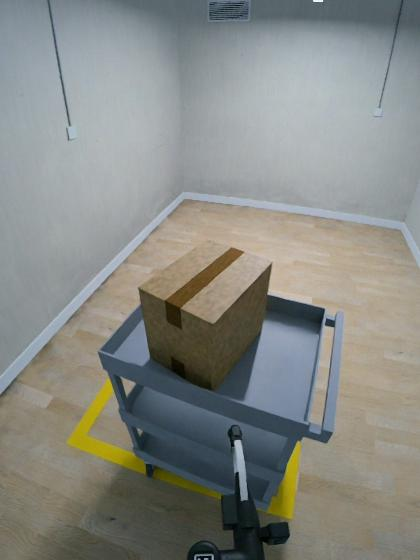

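Emit:
move --r2 '{"base": {"translate_m": 0.22}, "pace": "slow", "contact_limits": {"translate_m": 0.35}}' --blocking false

Emit:
wait --seconds 5 --cameras '["r2_head_camera"]'

Scene clock: 1256.17 s.
move: r2 moving
r1: as last shown
r1.base_tilt: forward=-1.6 right=+1.2
r1.lidar_m: 0.46 1.73 2.26 2.78 2.96 4.27 - 2.60 2.01 1.92 1.94 0.45
r1.motor_effort: lift_m=+22(22) arm_m=-3(4) wheel_0=+8(9) wheel_1=+1(1) wheel_2=+10(10)
r1.servo_current: wrist_yaw_rad=85(98) wrist_pitch_rad=33(46) wrist_roll_rad=59(59) gripper_m=52(59)
r1.contact_limits: translate_m 0.8
r1.wrist_depth_mm: - - - - 178 - - / - - - - 217 - - / - - - - 187 - - / - - - - 191 - - / - - - - 194 - - / 1618 1808 1618 200 164 - - / 1182 1098 185 182 148 - -
r2.base_odometry: x=-5.540 y=-2.674 heading=+2.110
r2.turned_by_wheels: +0.000
r2.turned_by_imu: +0.001
r2.base_tilt: forward=-0.7 right=+0.1
r2.lidar_m: 0.50 0.66 1.49 1.52 1.01 0.91 0.92 1.15 1.29 1.34 1.59 0.46
r2.base_status: translate_m moving
r2.joint_positions: lift_m=+0.648 arm_m=+0.010 wrist_yaw_rad=-0.001 wrist_pitch_rad=+0.008 wrist_roll_rad=+1.570 gripper_m=-0.019
r2.joint_status: not commanded
r2.measured_speeds: translate_m=+0.049 strafe_m=+0.000 rotate_rad=+0.002 lift_m=+0.000 arm_m=+0.000 wrist_yaw_rad=+0.000 wrist_pitch_rad=+0.000 wrist_roll_rad=+0.000
r2.motor_effort: lift_m=+21(21) arm_m=+5(5) wheel_0=+6(12) wheel_1=+7(7) wheel_2=-9(10)
r2.servo_current: wrist_yaw_rad=39(52) wrist_pitch_rad=46(52) wrist_roll_rad=46(65) gripper_m=72(78)
r2.contact_limits: arm_m 0.6; translate_m 0.35
r2.hand_pose: x=+0.4691 y=-0.0878 z=+0.8237 quat_wxyz=(+0.707, +0.707, +0.002, -0.003) (m; r2's base frame)
r2.wrist_depth_mm: - - 204 199 203 205 - / - - 217 212 - 654 - / - - 525 227 - 699 - / - 469 433 244 - 741 - / - 392 379 257 - - - / 353 347 186 202 178 - - / - 368 379 - - - -
pictures: none

Scene clock: 1259.13 s.
earlier move: r2 done
r1.base_odometry: x=-2.480 y=-0.857 heading=+0.826
r1.turned_by_wheels: +0.000
r1.turned_by_imu: +0.000
r1.base_tilt: forward=-1.6 right=+1.3
r1.lidar_m: 0.45 1.71 2.25 2.76 2.94 4.24 - 2.62 1.99 1.91 1.95 0.45
r1.base_status: not commanded
r1.joint_positions: lift_m=+0.300 arm_m=+0.250 wrist_yaw_rad=+0.013 wrist_pitch_rad=+0.002 wrist_roll_rad=+0.000 gripper_m=-0.019
r1.joint_status: not commanded
r1.measured_speeds: all 0
r1.motor_effort: lift_m=+22(22) arm_m=-4(4) wheel_0=+8(9) wheel_1=+1(1) wheel_2=+10(10)
r1.servo_current: wrist_yaw_rad=78(104) wrist_pitch_rad=39(52) wrist_roll_rad=46(78) gripper_m=52(59)
r1.contact_limits: translate_m 0.8
r1.hand_pose: x=+0.7104 y=-0.0836 z=+0.4773 quat_wxyz=(+1.000, +0.000, +0.001, +0.007) (m; r1's base frame)
r1.wrist_depth_mm: - - - - 178 - - / - - - - 217 - - / - - - - 186 - - / - - - - 191 - - / - - - - 194 - - / 1661 1756 1618 200 164 - - / 1205 1098 185 182 148 - -
r2.base_odometry: x=-5.647 y=-2.496 heading=+2.110
r2.turned_by_wheels: +0.000
r2.turned_by_imu: +0.001
r2.base_tilt: forward=-0.7 right=+0.1
r2.lidar_m: 0.47 0.67 1.42 1.44 1.24 1.10 1.13 1.40 1.36 1.39 2.24 0.42
r2.base_status: done
r2.joint_positions: lift_m=+0.648 arm_m=+0.010 wrist_yaw_rad=-0.003 wrist_pitch_rad=+0.008 wrist_roll_rad=+1.570 gripper_m=-0.019
r2.joint_status: not commanded
r2.measured_speeds: all 0
r2.motor_effort: lift_m=+21(21) arm_m=+4(5) wheel_0=+5(12) wheel_1=+6(9) wheel_2=-8(17)
r2.servo_current: wrist_yaw_rad=52(65) wrist_pitch_rad=52(52) wrist_roll_rad=46(65) gripper_m=72(78)
r2.contact_limits: arm_m 0.6; translate_m 0.35
r2.hand_pose: x=+0.4690 y=-0.0883 z=+0.8237 quat_wxyz=(+0.707, +0.707, +0.002, -0.004) (m; r2's base frame)
r2.wrist_depth_mm: - - 154 155 - 591 - / - - 168 171 - 634 - / - 418 186 185 - 676 - / 382 355 209 202 - 723 - / 310 312 296 220 - - - / 324 324 187 201 180 699 - / - 375 399 - - 125 -
wait: 2.97 of 5 s (r2 has come to rest)
pictures: r2_head_camera
Images, in order (width x height): r2_head_camera 420x560.

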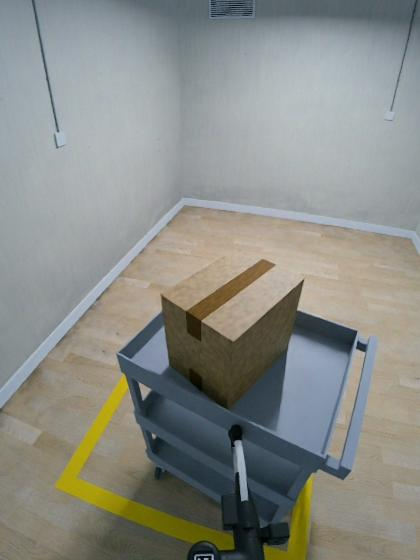

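Emit:
move --r2 '{"base": {"translate_m": -0.22}, "pace": "default"}' --blocking false

Emit:
wait --seconds 3

Emit:
move --r2 '{"base": {"strafe_m": -0.63}, "joints": {"gripper_m": 0.13, "lift_m": 0.688}, "pace": "default"}' --blocking false

Emit:
wait --seconds 5

Emit:
move --r2 '{"base": {"rotate_rad": 0.61}, "pace": "default"}' --blocking false

Emit:
wait --seconds 3 --cameras '["r2_head_camera"]'

Scene clock: 1298.67 s.
move: r2 moving
r1: as last shown
r1.base_tilt: forward=-1.6 right=+1.2
r1.lidar_m: 0.45 1.73 2.26 2.78 2.97 4.24 - 2.59 1.99 1.92 1.93 0.45
r1.servo_current: wrist_yaw_rad=72(91) wrist_pitch_rad=46(46) wrist_roll_rad=46(59) gripper_m=52(59)
r1.contact_limits: translate_m 0.8
r1.wrist_depth_mm: - - - - 178 - - / - - - - 218 - - / - - - - 186 - - / - - - - 191 - - / - - - - 194 - - / 1618 1756 1576 199 164 - - / 1160 1098 185 182 148 - -
r2.base_odometry: x=-5.631 y=-2.522 heading=+2.110
r2.turned_by_wheels: +0.000
r2.turned_by_imu: +0.000
r2.base_tilt: forward=-0.7 right=+0.1
r2.lidar_m: 0.50 0.69 1.45 1.44 1.22 1.06 1.08 1.36 1.37 1.39 2.25 0.45
r2.base_status: translate_m moving
r2.joint_positions: lift_m=+0.648 arm_m=+0.010 wrist_yaw_rad=-0.003 wrist_pitch_rad=+0.008 wrist_roll_rad=+1.570 gripper_m=-0.019
r2.joint_status: not commanded
r2.measured_speeds: translate_m=-0.121 strafe_m=-0.003 rotate_rad=-0.001 lift_m=+0.000 arm_m=+0.000 wrist_yaw_rad=+0.000 wrist_pitch_rad=+0.000 wrist_roll_rad=+0.000
r2.motor_effort: lift_m=+21(21) arm_m=+5(5) wheel_0=-6(8) wheel_1=-8(8) wheel_2=+13(13)
r2.servo_current: wrist_yaw_rad=52(52) wrist_pitch_rad=46(52) wrist_roll_rad=52(52) gripper_m=72(78)
r2.contact_limits: arm_m 0.6
r2.hand_pose: x=+0.4690 y=-0.0883 z=+0.8237 quat_wxyz=(+0.707, +0.707, +0.002, -0.004) (m; r2's base frame)
r2.wrist_depth_mm: - - 177 174 - 609 - / - - 193 190 - 654 - / - 442 215 208 - 699 - / - 379 359 228 - 750 - / 340 329 322 249 - 820 - / 382 364 186 200 179 691 - / - 424 430 - - - -
pictures: none

Scene clock: 1300.33 s.
earlier move: r2 done
r1.base_odometry: x=-2.480 y=-0.857 heading=+0.826
r1.turned_by_wheels: +0.000
r1.turned_by_imu: +0.000
r1.base_tilt: forward=-1.6 right=+1.3
r1.lidar_m: 0.45 1.72 2.25 2.78 2.97 4.28 - 2.61 2.01 1.92 1.95 0.45
r1.base_status: not commanded
r1.joint_positions: lift_m=+0.300 arm_m=+0.250 wrist_yaw_rad=+0.013 wrist_pitch_rad=+0.002 wrist_roll_rad=+0.000 gripper_m=-0.019
r1.joint_status: not commanded
r1.measured_speeds: all 0
r1.motor_effort: lift_m=+22(22) arm_m=-4(4) wheel_0=+8(9) wheel_1=+1(1) wheel_2=+10(10)
r1.servo_current: wrist_yaw_rad=59(98) wrist_pitch_rad=39(52) wrist_roll_rad=46(65) gripper_m=52(59)
r1.contact_limits: translate_m 0.8
r1.hand_pose: x=+0.7104 y=-0.0836 z=+0.4773 quat_wxyz=(+1.000, +0.000, +0.001, +0.007) (m; r1's base frame)
r1.wrist_depth_mm: - - - - 177 - - / - - - - 217 - - / - - - - 186 - - / - - - - 191 - - / - - - - 194 - - / 1576 1708 1618 200 164 - - / 1182 1118 184 182 149 - -
r2.base_odometry: x=-5.534 y=-2.685 heading=+2.110
r2.turned_by_wheels: +0.000
r2.turned_by_imu: +0.000
r2.base_tilt: forward=-0.7 right=+0.1
r2.lidar_m: 0.67 1.68 1.49 1.52 1.00 0.89 0.91 1.14 1.30 1.30 1.57 0.62
r2.base_status: done
r2.joint_positions: lift_m=+0.648 arm_m=+0.010 wrist_yaw_rad=-0.003 wrist_pitch_rad=+0.008 wrist_roll_rad=+1.570 gripper_m=-0.019
r2.joint_status: not commanded
r2.measured_speeds: all 0
r2.motor_effort: lift_m=+21(21) arm_m=+5(5) wheel_0=-3(9) wheel_1=-3(9) wheel_2=+4(13)
r2.servo_current: wrist_yaw_rad=46(59) wrist_pitch_rad=46(59) wrist_roll_rad=46(59) gripper_m=78(78)
r2.contact_limits: arm_m 0.6
r2.hand_pose: x=+0.4690 y=-0.0882 z=+0.8237 quat_wxyz=(+0.707, +0.707, +0.002, -0.004) (m; r2's base frame)
r2.wrist_depth_mm: - - - 330 - 508 394 / - - - 351 842 351 351 / - - 668 384 - - 394 / - - 569 421 - - 424 / - 569 525 455 - 484 473 / - - 185 202 179 549 842 / - - - - - - 1078
wait: 1.67 of 3 s (r2 has come to rest)
pictures: none

Scene clock: 1300.83 s.
move: r2 moving
r1: as last shown
r1.lidar_m: 0.49 1.72 2.24 2.79 2.97 4.28 - 2.58 2.00 1.92 1.94 0.46
r1.servo_current: wrist_yaw_rad=72(91) wrist_pitch_rad=46(46) wrist_roll_rad=33(72) gripper_m=52(59)
r1.contact_limits: translate_m 0.8
r1.wrist_depth_mm: - - - - 179 - - / - - - - 216 - - / - - - - 186 - - / - - - - 190 - - / - - - - 193 - - / 1576 1708 1576 200 164 - - / 1205 1118 185 182 148 - -
r2.base_odometry: x=-5.503 y=-2.666 heading=+2.110
r2.turned_by_wheels: +0.000
r2.turned_by_imu: +0.000
r2.base_tilt: forward=-0.6 right=+0.1
r2.lidar_m: 0.65 0.91 1.53 1.53 1.03 0.91 0.91 1.14 1.27 1.26 1.53 0.61
r2.base_status: strafe_m moving
r2.joint_positions: lift_m=+0.680 arm_m=+0.010 wrist_yaw_rad=-0.003 wrist_pitch_rad=+0.008 wrist_roll_rad=+1.570 gripper_m=+0.005
r2.joint_status: lift_m moving; gripper_m moving
r2.measured_speeds: translate_m=+0.001 strafe_m=-0.142 rotate_rad=-0.004 lift_m=+0.073 arm_m=+0.000 wrist_yaw_rad=+0.000 wrist_pitch_rad=+0.000 wrist_roll_rad=+0.000
r2.motor_effort: lift_m=+19(26) arm_m=+5(5) wheel_0=+13(13) wheel_1=-10(11) wheel_2=+0(3)
r2.servo_current: wrist_yaw_rad=46(59) wrist_pitch_rad=46(52) wrist_roll_rad=52(52) gripper_m=78(98)
r2.contact_limits: arm_m 0.6
r2.hand_pose: x=+0.4690 y=-0.0882 z=+0.8560 quat_wxyz=(+0.707, +0.707, +0.002, -0.004) (m; r2's base frame)
r2.wrist_depth_mm: - - - 307 - 683 488 / - - - 345 347 353 347 / - - 699 373 - 831 - / - - 597 407 - - 415 / - - 530 439 - - 459 / - - 549 193 174 809 517 / - - - - - - 1078
pictures: none

Scene clock: 1303.77 s.
earlier move: r2 done
r1.base_odometry: x=-2.480 y=-0.857 heading=+0.826
r1.turned_by_wheels: +0.000
r1.turned_by_imu: +0.000
r1.base_tilt: forward=-1.6 right=+1.3
r1.lidar_m: 0.46 1.70 2.24 2.78 2.96 4.29 - 2.60 1.98 1.93 1.94 0.45
r1.base_status: not commanded
r1.joint_positions: lift_m=+0.300 arm_m=+0.250 wrist_yaw_rad=+0.013 wrist_pitch_rad=+0.002 wrist_roll_rad=+0.000 gripper_m=-0.019
r1.joint_status: not commanded
r1.measured_speeds: all 0
r1.motor_effort: lift_m=+22(22) arm_m=-4(4) wheel_0=+8(9) wheel_1=+1(1) wheel_2=+10(10)
r1.servo_current: wrist_yaw_rad=72(104) wrist_pitch_rad=46(52) wrist_roll_rad=26(72) gripper_m=52(59)
r1.contact_limits: translate_m 0.8
r1.hand_pose: x=+0.7104 y=-0.0836 z=+0.4773 quat_wxyz=(+1.000, +0.000, +0.001, +0.007) (m; r1's base frame)
r1.wrist_depth_mm: - - - - 177 - - / - - - - 216 - - / - - - - 186 - - / - - - - 191 - - / - - - - 193 - - / 1618 1756 1576 199 164 - - / 1182 1138 185 181 148 - -
r2.base_odometry: x=-4.993 y=-2.361 heading=+2.110
r2.turned_by_wheels: +0.000
r2.turned_by_imu: +0.001
r2.base_tilt: forward=-0.7 right=+0.1
r2.lidar_m: 0.74 0.62 2.08 2.08 1.26 1.12 1.14 0.81 0.70 0.71 0.88 1.90
r2.base_status: done
r2.joint_positions: lift_m=+0.688 arm_m=+0.010 wrist_yaw_rad=-0.003 wrist_pitch_rad=+0.008 wrist_roll_rad=+1.570 gripper_m=+0.130
r2.joint_status: all done
r2.measured_speeds: all 0
r2.motor_effort: lift_m=+21(26) arm_m=+5(5) wheel_0=+2(14) wheel_1=-1(12) wheel_2=+0(3)
r2.servo_current: wrist_yaw_rad=39(59) wrist_pitch_rad=52(52) wrist_roll_rad=46(65) gripper_m=52(117)
r2.contact_limits: arm_m 0.6
r2.hand_pose: x=+0.4690 y=-0.0882 z=+0.8638 quat_wxyz=(+0.707, +0.707, +0.002, -0.004) (m; r2's base frame)
r2.wrist_depth_mm: - - - - - 1708 1182 / - - - - - 1756 1205 / - - - - - 1708 1182 / - - - - - 1708 1205 / - - - - - 1661 1205 / - - 218 - 195 707 1205 / - - - - - 778 1138
wait: 2.93 of 5 s (r2 has come to rest)
pictures: none

Scene clock: 1304.27 s.
move: r2 moving
r1: as last shown
r1.lidar_m: 0.46 1.73 2.24 2.78 2.96 4.28 - 2.61 2.00 1.94 1.97 0.44
r1.servo_current: wrist_yaw_rad=72(104) wrist_pitch_rad=46(46) wrist_roll_rad=46(65) gripper_m=52(59)
r1.contact_limits: translate_m 0.8
r1.wrist_depth_mm: - - - - 178 - - / - - - - 216 - - / - - - - 186 - - / - - - - 191 - - / - - - - 193 - - / 1576 1808 1576 200 164 - - / 1182 1098 185 182 148 - -
r2.base_odometry: x=-4.993 y=-2.361 heading=+2.362
r2.turned_by_wheels: +0.252
r2.turned_by_imu: +0.245
r2.base_tilt: forward=-0.7 right=+0.0
r2.lidar_m: 0.63 0.65 2.09 1.53 1.13 1.12 0.96 0.74 0.70 0.76 1.92 3.60
r2.base_status: rotate_rad moving
r2.joint_positions: lift_m=+0.688 arm_m=+0.010 wrist_yaw_rad=-0.003 wrist_pitch_rad=+0.008 wrist_roll_rad=+1.570 gripper_m=+0.130
r2.joint_status: not commanded
r2.measured_speeds: translate_m=+0.000 strafe_m=+0.000 rotate_rad=+0.981 lift_m=+0.000 arm_m=+0.000 wrist_yaw_rad=+0.000 wrist_pitch_rad=+0.000 wrist_roll_rad=+0.000
r2.motor_effort: lift_m=+21(21) arm_m=+5(5) wheel_0=-6(9) wheel_1=-9(10) wheel_2=-10(12)
r2.servo_current: wrist_yaw_rad=46(52) wrist_pitch_rad=59(59) wrist_roll_rad=46(52) gripper_m=52(52)
r2.contact_limits: arm_m 0.6
r2.hand_pose: x=+0.4690 y=-0.0882 z=+0.8638 quat_wxyz=(+0.707, +0.707, +0.002, -0.004) (m; r2's base frame)
r2.wrist_depth_mm: - - - - - 1756 1182 / - - - - - 1661 1182 / - - - - - 1756 1205 / - - - - - 1576 1205 / - - - 676 - 654 1138 / - - 218 564 195 564 559 / - - 750 - - - 500
pictures: none

Scene clock: 1305.17 s.
earlier move: r2 done
r1.base_odometry: x=-2.480 y=-0.857 heading=+0.826
r1.turned_by_wheels: +0.000
r1.turned_by_imu: +0.000
r1.base_tilt: forward=-1.6 right=+1.3
r1.lidar_m: 0.43 1.71 2.25 2.79 2.98 4.28 - 2.60 1.99 1.92 1.94 0.44
r1.base_status: not commanded
r1.joint_positions: lift_m=+0.300 arm_m=+0.250 wrist_yaw_rad=+0.013 wrist_pitch_rad=+0.002 wrist_roll_rad=+0.000 gripper_m=-0.019
r1.joint_status: not commanded
r1.measured_speeds: all 0
r1.motor_effort: lift_m=+22(22) arm_m=-4(4) wheel_0=+8(9) wheel_1=+1(1) wheel_2=+10(10)
r1.servo_current: wrist_yaw_rad=85(104) wrist_pitch_rad=39(46) wrist_roll_rad=65(65) gripper_m=52(59)
r1.contact_limits: translate_m 0.8
r1.hand_pose: x=+0.7104 y=-0.0836 z=+0.4773 quat_wxyz=(+1.000, +0.000, +0.001, +0.007) (m; r1's base frame)
r1.wrist_depth_mm: - - - - 178 - - / - - - - 217 - - / - - - - 186 - - / - - - - 191 - - / - - - - 193 - - / 1618 1756 1618 200 164 - - / 1160 1118 185 181 148 - -
r2.base_odometry: x=-4.993 y=-2.361 heading=+2.719
r2.turned_by_wheels: +0.357
r2.turned_by_imu: +0.348
r2.base_tilt: forward=-0.7 right=+0.1
r2.lidar_m: 0.59 2.07 1.80 1.22 1.12 1.15 0.78 0.70 0.73 0.92 2.06 0.69
r2.base_status: done
r2.joint_positions: lift_m=+0.688 arm_m=+0.010 wrist_yaw_rad=-0.002 wrist_pitch_rad=+0.008 wrist_roll_rad=+1.570 gripper_m=+0.130
r2.joint_status: not commanded
r2.measured_speeds: all 0
r2.motor_effort: lift_m=+21(21) arm_m=+5(5) wheel_0=-3(9) wheel_1=-2(10) wheel_2=-3(12)
r2.servo_current: wrist_yaw_rad=46(59) wrist_pitch_rad=46(59) wrist_roll_rad=33(65) gripper_m=46(59)
r2.contact_limits: arm_m 0.6
r2.hand_pose: x=+0.4690 y=-0.0881 z=+0.8638 quat_wxyz=(+0.707, +0.707, +0.002, -0.004) (m; r2's base frame)
r2.wrist_depth_mm: - - - 569 - 603 1042 / - - - 535 - 759 539 / - - 732 500 - - 500 / - - 707 480 1138 - 469 / - - 691 455 452 449 449 / - 196 195 512 194 1397 1182 / - - - - - 1708 1138
wait: 0.90 of 3 s (r2 has come to rest)
pictures: r2_head_camera
Images, in order (width x height): r2_head_camera 420x560.

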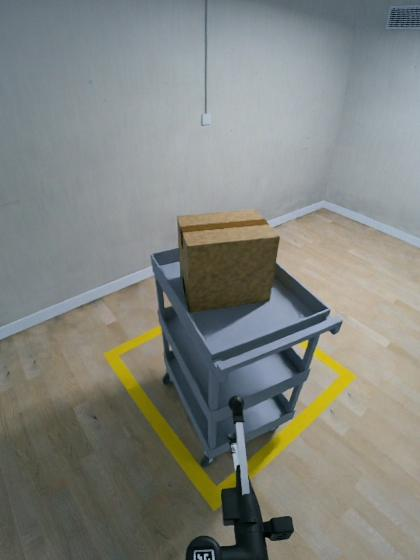

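Emit:
zoom_image --camera "r2_head_camera" --region '[90, 230, 370, 510]'

Scaled by 1.800 from the camera's 420x560 image, which has a finer 1200x1600 frame.

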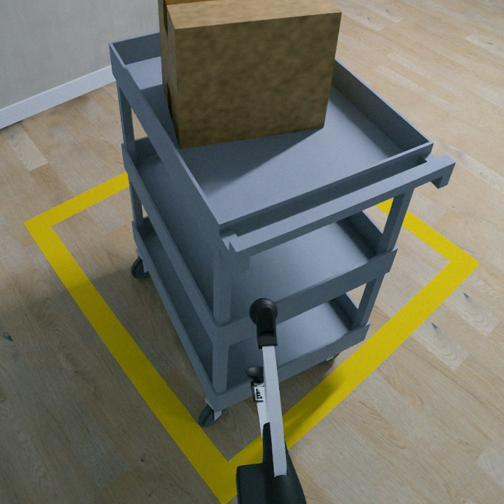

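Emit:
move --r2 '{"base": {"translate_m": 0.2, "strafe_m": -0.03}, "pace": "slow", "contact_limits": {"translate_m": 0.2}}' --blocking false

Emit:
wait --seconds 5 --cameras '["r2_head_camera", "r2_wrist_camera"]'

Scene clock: 1331.97 s.
move: r2 moving
r1: as last shown
r1.lidar_m: 0.45 1.72 2.26 2.79 2.96 4.25 - 2.62 2.00 1.92 1.94 0.44
r1.motor_effort: lift_m=+22(22) arm_m=-4(4) wheel_0=+9(9) wheel_1=+1(1) wheel_2=+10(10)
r1.servo_current: wrist_yaw_rad=78(98) wrist_pitch_rad=39(52) wrist_roll_rad=46(59) gripper_m=52(59)
r1.contact_limits: translate_m 0.8
r1.wrist_depth_mm: - - - - 178 - - / - - - - 217 - - / - - - - 186 - - / - - - - 191 - - / - - - - 193 - - / 1576 1708 1618 200 164 - - / 1182 1118 185 182 148 - -
r2.base_odometry: x=-5.004 y=-2.355 heading=+2.719
r2.turned_by_wheels: +0.000
r2.turned_by_imu: +0.001
r2.base_tilt: forward=-0.6 right=+0.1
r2.lidar_m: 0.61 2.07 1.82 1.18 1.12 1.15 0.77 0.73 0.73 0.94 2.08 0.69
r2.base_status: translate_m moving; strafe_m moving
r2.joint_positions: lift_m=+0.688 arm_m=+0.010 wrist_yaw_rad=-0.002 wrist_pitch_rad=+0.008 wrist_roll_rad=+1.570 gripper_m=+0.130
r2.joint_status: not commanded
r2.measured_speeds: translate_m=+0.050 strafe_m=-0.007 rotate_rad=+0.000 lift_m=+0.000 arm_m=+0.000 wrist_yaw_rad=+0.000 wrist_pitch_rad=+0.000 wrist_roll_rad=+0.000
r2.motor_effort: lift_m=+21(21) arm_m=+5(5) wheel_0=+6(8) wheel_1=+5(6) wheel_2=-9(10)
r2.servo_current: wrist_yaw_rad=39(59) wrist_pitch_rad=46(52) wrist_roll_rad=59(59) gripper_m=52(59)
r2.contact_limits: arm_m 0.6; translate_m 0.2
r2.hand_pose: x=+0.4690 y=-0.0881 z=+0.8638 quat_wxyz=(+0.707, +0.707, +0.002, -0.004) (m; r2's base frame)
r2.wrist_depth_mm: - - - 559 - 654 580 / - - - 521 - 759 521 / - - 715 492 - - 492 / - - 707 462 - - 462 / - - 699 442 436 439 439 / - 196 194 580 195 1430 1118 / - - - - - 1708 1118
pictures: none

Scene clock: 1334.77 s.
earlier move: r2 done
r1.base_odometry: x=-2.480 y=-0.857 heading=+0.826
r1.turned_by_wheels: +0.000
r1.turned_by_imu: +0.000
r1.base_tilt: forward=-1.6 right=+1.3
r1.lidar_m: 0.47 1.74 2.23 2.77 2.97 4.27 - 2.58 1.99 1.93 1.92 0.44
r1.base_status: not commanded
r1.joint_positions: lift_m=+0.300 arm_m=+0.250 wrist_yaw_rad=+0.013 wrist_pitch_rad=+0.002 wrist_roll_rad=+0.000 gripper_m=-0.019
r1.joint_status: not commanded
r1.measured_speeds: all 0
r1.motor_effort: lift_m=+22(22) arm_m=-4(4) wheel_0=+7(9) wheel_1=+1(1) wheel_2=+10(10)
r1.servo_current: wrist_yaw_rad=85(98) wrist_pitch_rad=33(52) wrist_roll_rad=46(72) gripper_m=46(59)
r1.contact_limits: translate_m 0.8
r1.hand_pose: x=+0.7104 y=-0.0836 z=+0.4773 quat_wxyz=(+1.000, +0.000, +0.001, +0.007) (m; r1's base frame)
r1.wrist_depth_mm: - - - - 178 - - / - - - - 216 - - / 1921 - - - 186 - - / 1983 - - - 190 - - / - - - - 194 - - / 1618 1756 1576 200 164 - - / 1182 1118 185 182 148 - -
r2.base_odometry: x=-5.163 y=-2.252 heading=+2.719
r2.turned_by_wheels: +0.000
r2.turned_by_imu: +0.000
r2.base_tilt: forward=-0.7 right=+0.0
r2.lidar_m: 0.45 1.95 2.00 1.35 1.24 1.29 0.93 0.85 0.86 1.84 2.44 0.48
r2.base_status: done
r2.joint_positions: lift_m=+0.688 arm_m=+0.010 wrist_yaw_rad=-0.002 wrist_pitch_rad=+0.008 wrist_roll_rad=+1.570 gripper_m=+0.130
r2.joint_status: not commanded
r2.measured_speeds: all 0
r2.motor_effort: lift_m=+21(21) arm_m=+5(5) wheel_0=+3(10) wheel_1=+4(7) wheel_2=-6(11)
r2.servo_current: wrist_yaw_rad=33(59) wrist_pitch_rad=52(59) wrist_roll_rad=52(59) gripper_m=46(59)
r2.contact_limits: arm_m 0.6; translate_m 0.2
r2.hand_pose: x=+0.4690 y=-0.0881 z=+0.8638 quat_wxyz=(+0.707, +0.707, +0.002, -0.004) (m; r2's base frame)
r2.wrist_depth_mm: - - - 343 - 1661 - / - - - 324 332 1808 - / - - 535 298 307 788 - / - - 521 279 285 891 - / - - 508 263 267 - - / - 189 492 199 195 - - / - - - - 245 249 252
wait: 2.80 of 5 s (r2 has come to rest)
pictures: r2_head_camera, r2_wrist_camera
Images, in order (width x height): r2_head_camera 420x560, r2_wrist_camera 616x392.

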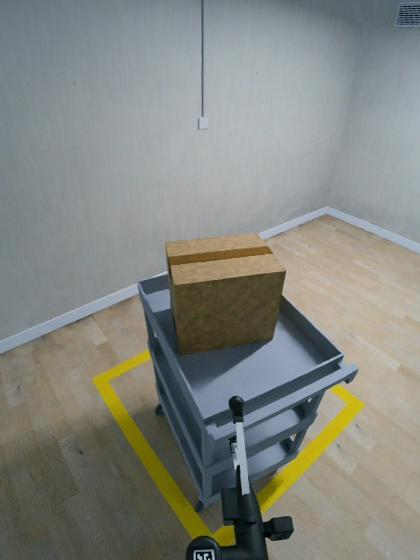

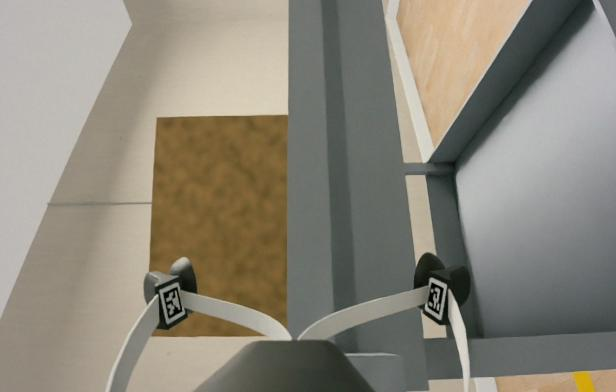

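Emit:
move --r2 '{"base": {"translate_m": 0.065}, "pace": "slow", "contact_limits": {"translate_m": 0.2}}' --blocking false

Emit:
wait --seconds 3 --cameras '["r2_wrist_camera", "r2_head_camera"]'

Scene clock: 1342.07 s.
move: r2 moving
r1: as last shown
r1.lidar_m: 0.45 1.73 2.25 2.79 2.96 4.29 - 2.60 1.99 1.91 1.98 0.44
r1.motor_effort: lift_m=+22(22) arm_m=-4(4) wheel_0=+9(9) wheel_1=+1(1) wheel_2=+10(10)
r1.servo_current: wrist_yaw_rad=65(85) wrist_pitch_rad=39(52) wrist_roll_rad=59(59) gripper_m=52(59)
r1.contact_limits: translate_m 0.8
r1.wrist_depth_mm: - - - - 178 - - / 1983 - - - 217 - - / 1921 - - - 187 - - / - - - - 190 - - / - - - - 194 - - / 1661 1808 1618 199 164 - - / 1205 1118 186 182 149 - -
r2.base_odometry: x=-5.174 y=-2.247 heading=+2.720
r2.turned_by_wheels: +0.000
r2.turned_by_imu: +0.001
r2.base_tilt: forward=-0.7 right=+0.1
r2.lidar_m: 0.46 1.92 1.97 1.36 1.25 1.28 0.92 0.86 0.88 1.83 2.48 0.48
r2.base_status: translate_m moving
r2.joint_positions: lift_m=+0.688 arm_m=+0.010 wrist_yaw_rad=-0.002 wrist_pitch_rad=+0.008 wrist_roll_rad=+1.570 gripper_m=+0.130
r2.joint_status: not commanded
r2.measured_speeds: translate_m=+0.048 strafe_m=+0.000 rotate_rad=+0.000 lift_m=+0.000 arm_m=+0.000 wrist_yaw_rad=+0.000 wrist_pitch_rad=+0.000 wrist_roll_rad=+0.000
r2.motor_effort: lift_m=+20(21) arm_m=+5(5) wheel_0=+5(9) wheel_1=+7(7) wheel_2=-9(10)
r2.servo_current: wrist_yaw_rad=46(52) wrist_pitch_rad=52(59) wrist_roll_rad=46(59) gripper_m=52(59)
r2.contact_limits: arm_m 0.6; translate_m 0.2
r2.hand_pose: x=+0.4690 y=-0.0881 z=+0.8638 quat_wxyz=(+0.707, +0.707, +0.002, -0.004) (m; r2's base frame)
r2.wrist_depth_mm: - - - 329 345 1661 - / - - - 310 315 1808 - / - - 525 283 296 809 - / - - 508 271 274 - - / - - 492 203 256 - - / - 189 480 188 220 - - / - - - - 236 237 239
pictures: none

Scene clock: 1343.47 s.
earlier move: r2 done
r1.base_odometry: x=-2.480 y=-0.857 heading=+0.826
r1.turned_by_wheels: +0.000
r1.turned_by_imu: +0.000
r1.base_tilt: forward=-1.6 right=+1.2
r1.lidar_m: 0.45 1.72 2.25 2.77 2.96 4.27 - 2.60 2.00 1.92 1.97 0.46
r1.base_status: not commanded
r1.joint_positions: lift_m=+0.300 arm_m=+0.250 wrist_yaw_rad=+0.013 wrist_pitch_rad=+0.002 wrist_roll_rad=+0.000 gripper_m=-0.019
r1.joint_status: not commanded
r1.measured_speeds: all 0
r1.motor_effort: lift_m=+22(22) arm_m=-4(4) wheel_0=+8(9) wheel_1=+1(1) wheel_2=+10(10)
r1.servo_current: wrist_yaw_rad=72(98) wrist_pitch_rad=39(52) wrist_roll_rad=39(72) gripper_m=46(59)
r1.contact_limits: translate_m 0.8
r1.hand_pose: x=+0.7104 y=-0.0836 z=+0.4773 quat_wxyz=(+1.000, +0.000, +0.001, +0.007) (m; r1's base frame)
r1.wrist_depth_mm: - - - - 178 - - / - - - - 217 - - / - - - - 186 - - / - - - - 191 - - / - - - - 193 - - / 1537 1756 1618 200 164 - - / 1182 1118 185 182 148 - -
r2.base_odometry: x=-5.222 y=-2.226 heading=+2.719
r2.turned_by_wheels: +0.000
r2.turned_by_imu: +0.000
r2.base_tilt: forward=-0.7 right=+0.0
r2.lidar_m: 0.38 1.89 1.94 1.38 1.28 1.34 0.98 0.89 0.91 1.79 2.58 0.43
r2.base_status: done
r2.joint_positions: lift_m=+0.688 arm_m=+0.010 wrist_yaw_rad=-0.002 wrist_pitch_rad=+0.008 wrist_roll_rad=+1.570 gripper_m=+0.130
r2.joint_status: not commanded
r2.measured_speeds: all 0
r2.motor_effort: lift_m=+20(21) arm_m=+4(5) wheel_0=+5(9) wheel_1=+6(7) wheel_2=-10(11)
r2.servo_current: wrist_yaw_rad=52(52) wrist_pitch_rad=52(59) wrist_roll_rad=46(59) gripper_m=52(59)
r2.contact_limits: arm_m 0.6; translate_m 0.2
r2.hand_pose: x=+0.4690 y=-0.0881 z=+0.8638 quat_wxyz=(+0.707, +0.707, +0.002, -0.004) (m; r2's base frame)
r2.wrist_depth_mm: - - - 208 287 1618 - / - - - 192 265 1756 - / - 480 477 177 245 768 - / - 469 466 168 230 - - / - 455 449 157 216 820 - / - 191 436 147 204 193 - / - - 436 - 195 - -
wait: 1.40 of 3 s (r2 has come to rest)
pictures: r2_head_camera, r2_wrist_camera
Images, in order (width x height): r2_head_camera 420x560, r2_wrist_camera 616x392.

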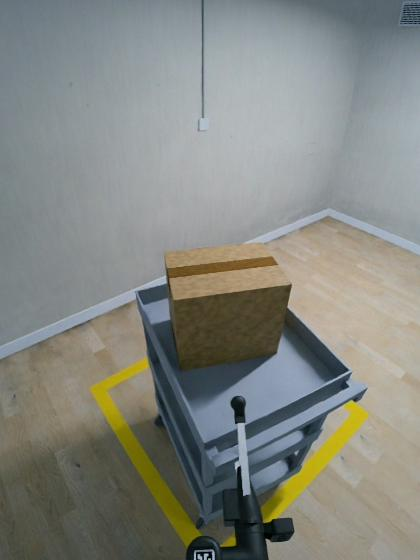

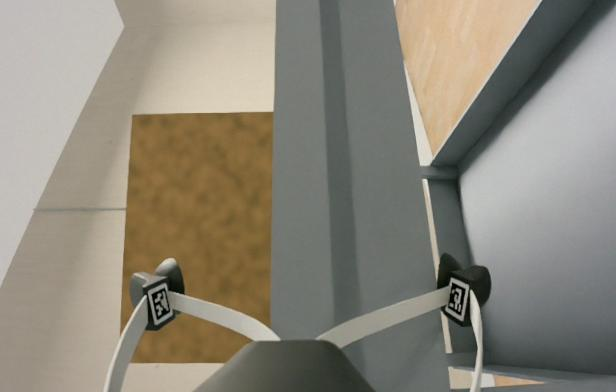

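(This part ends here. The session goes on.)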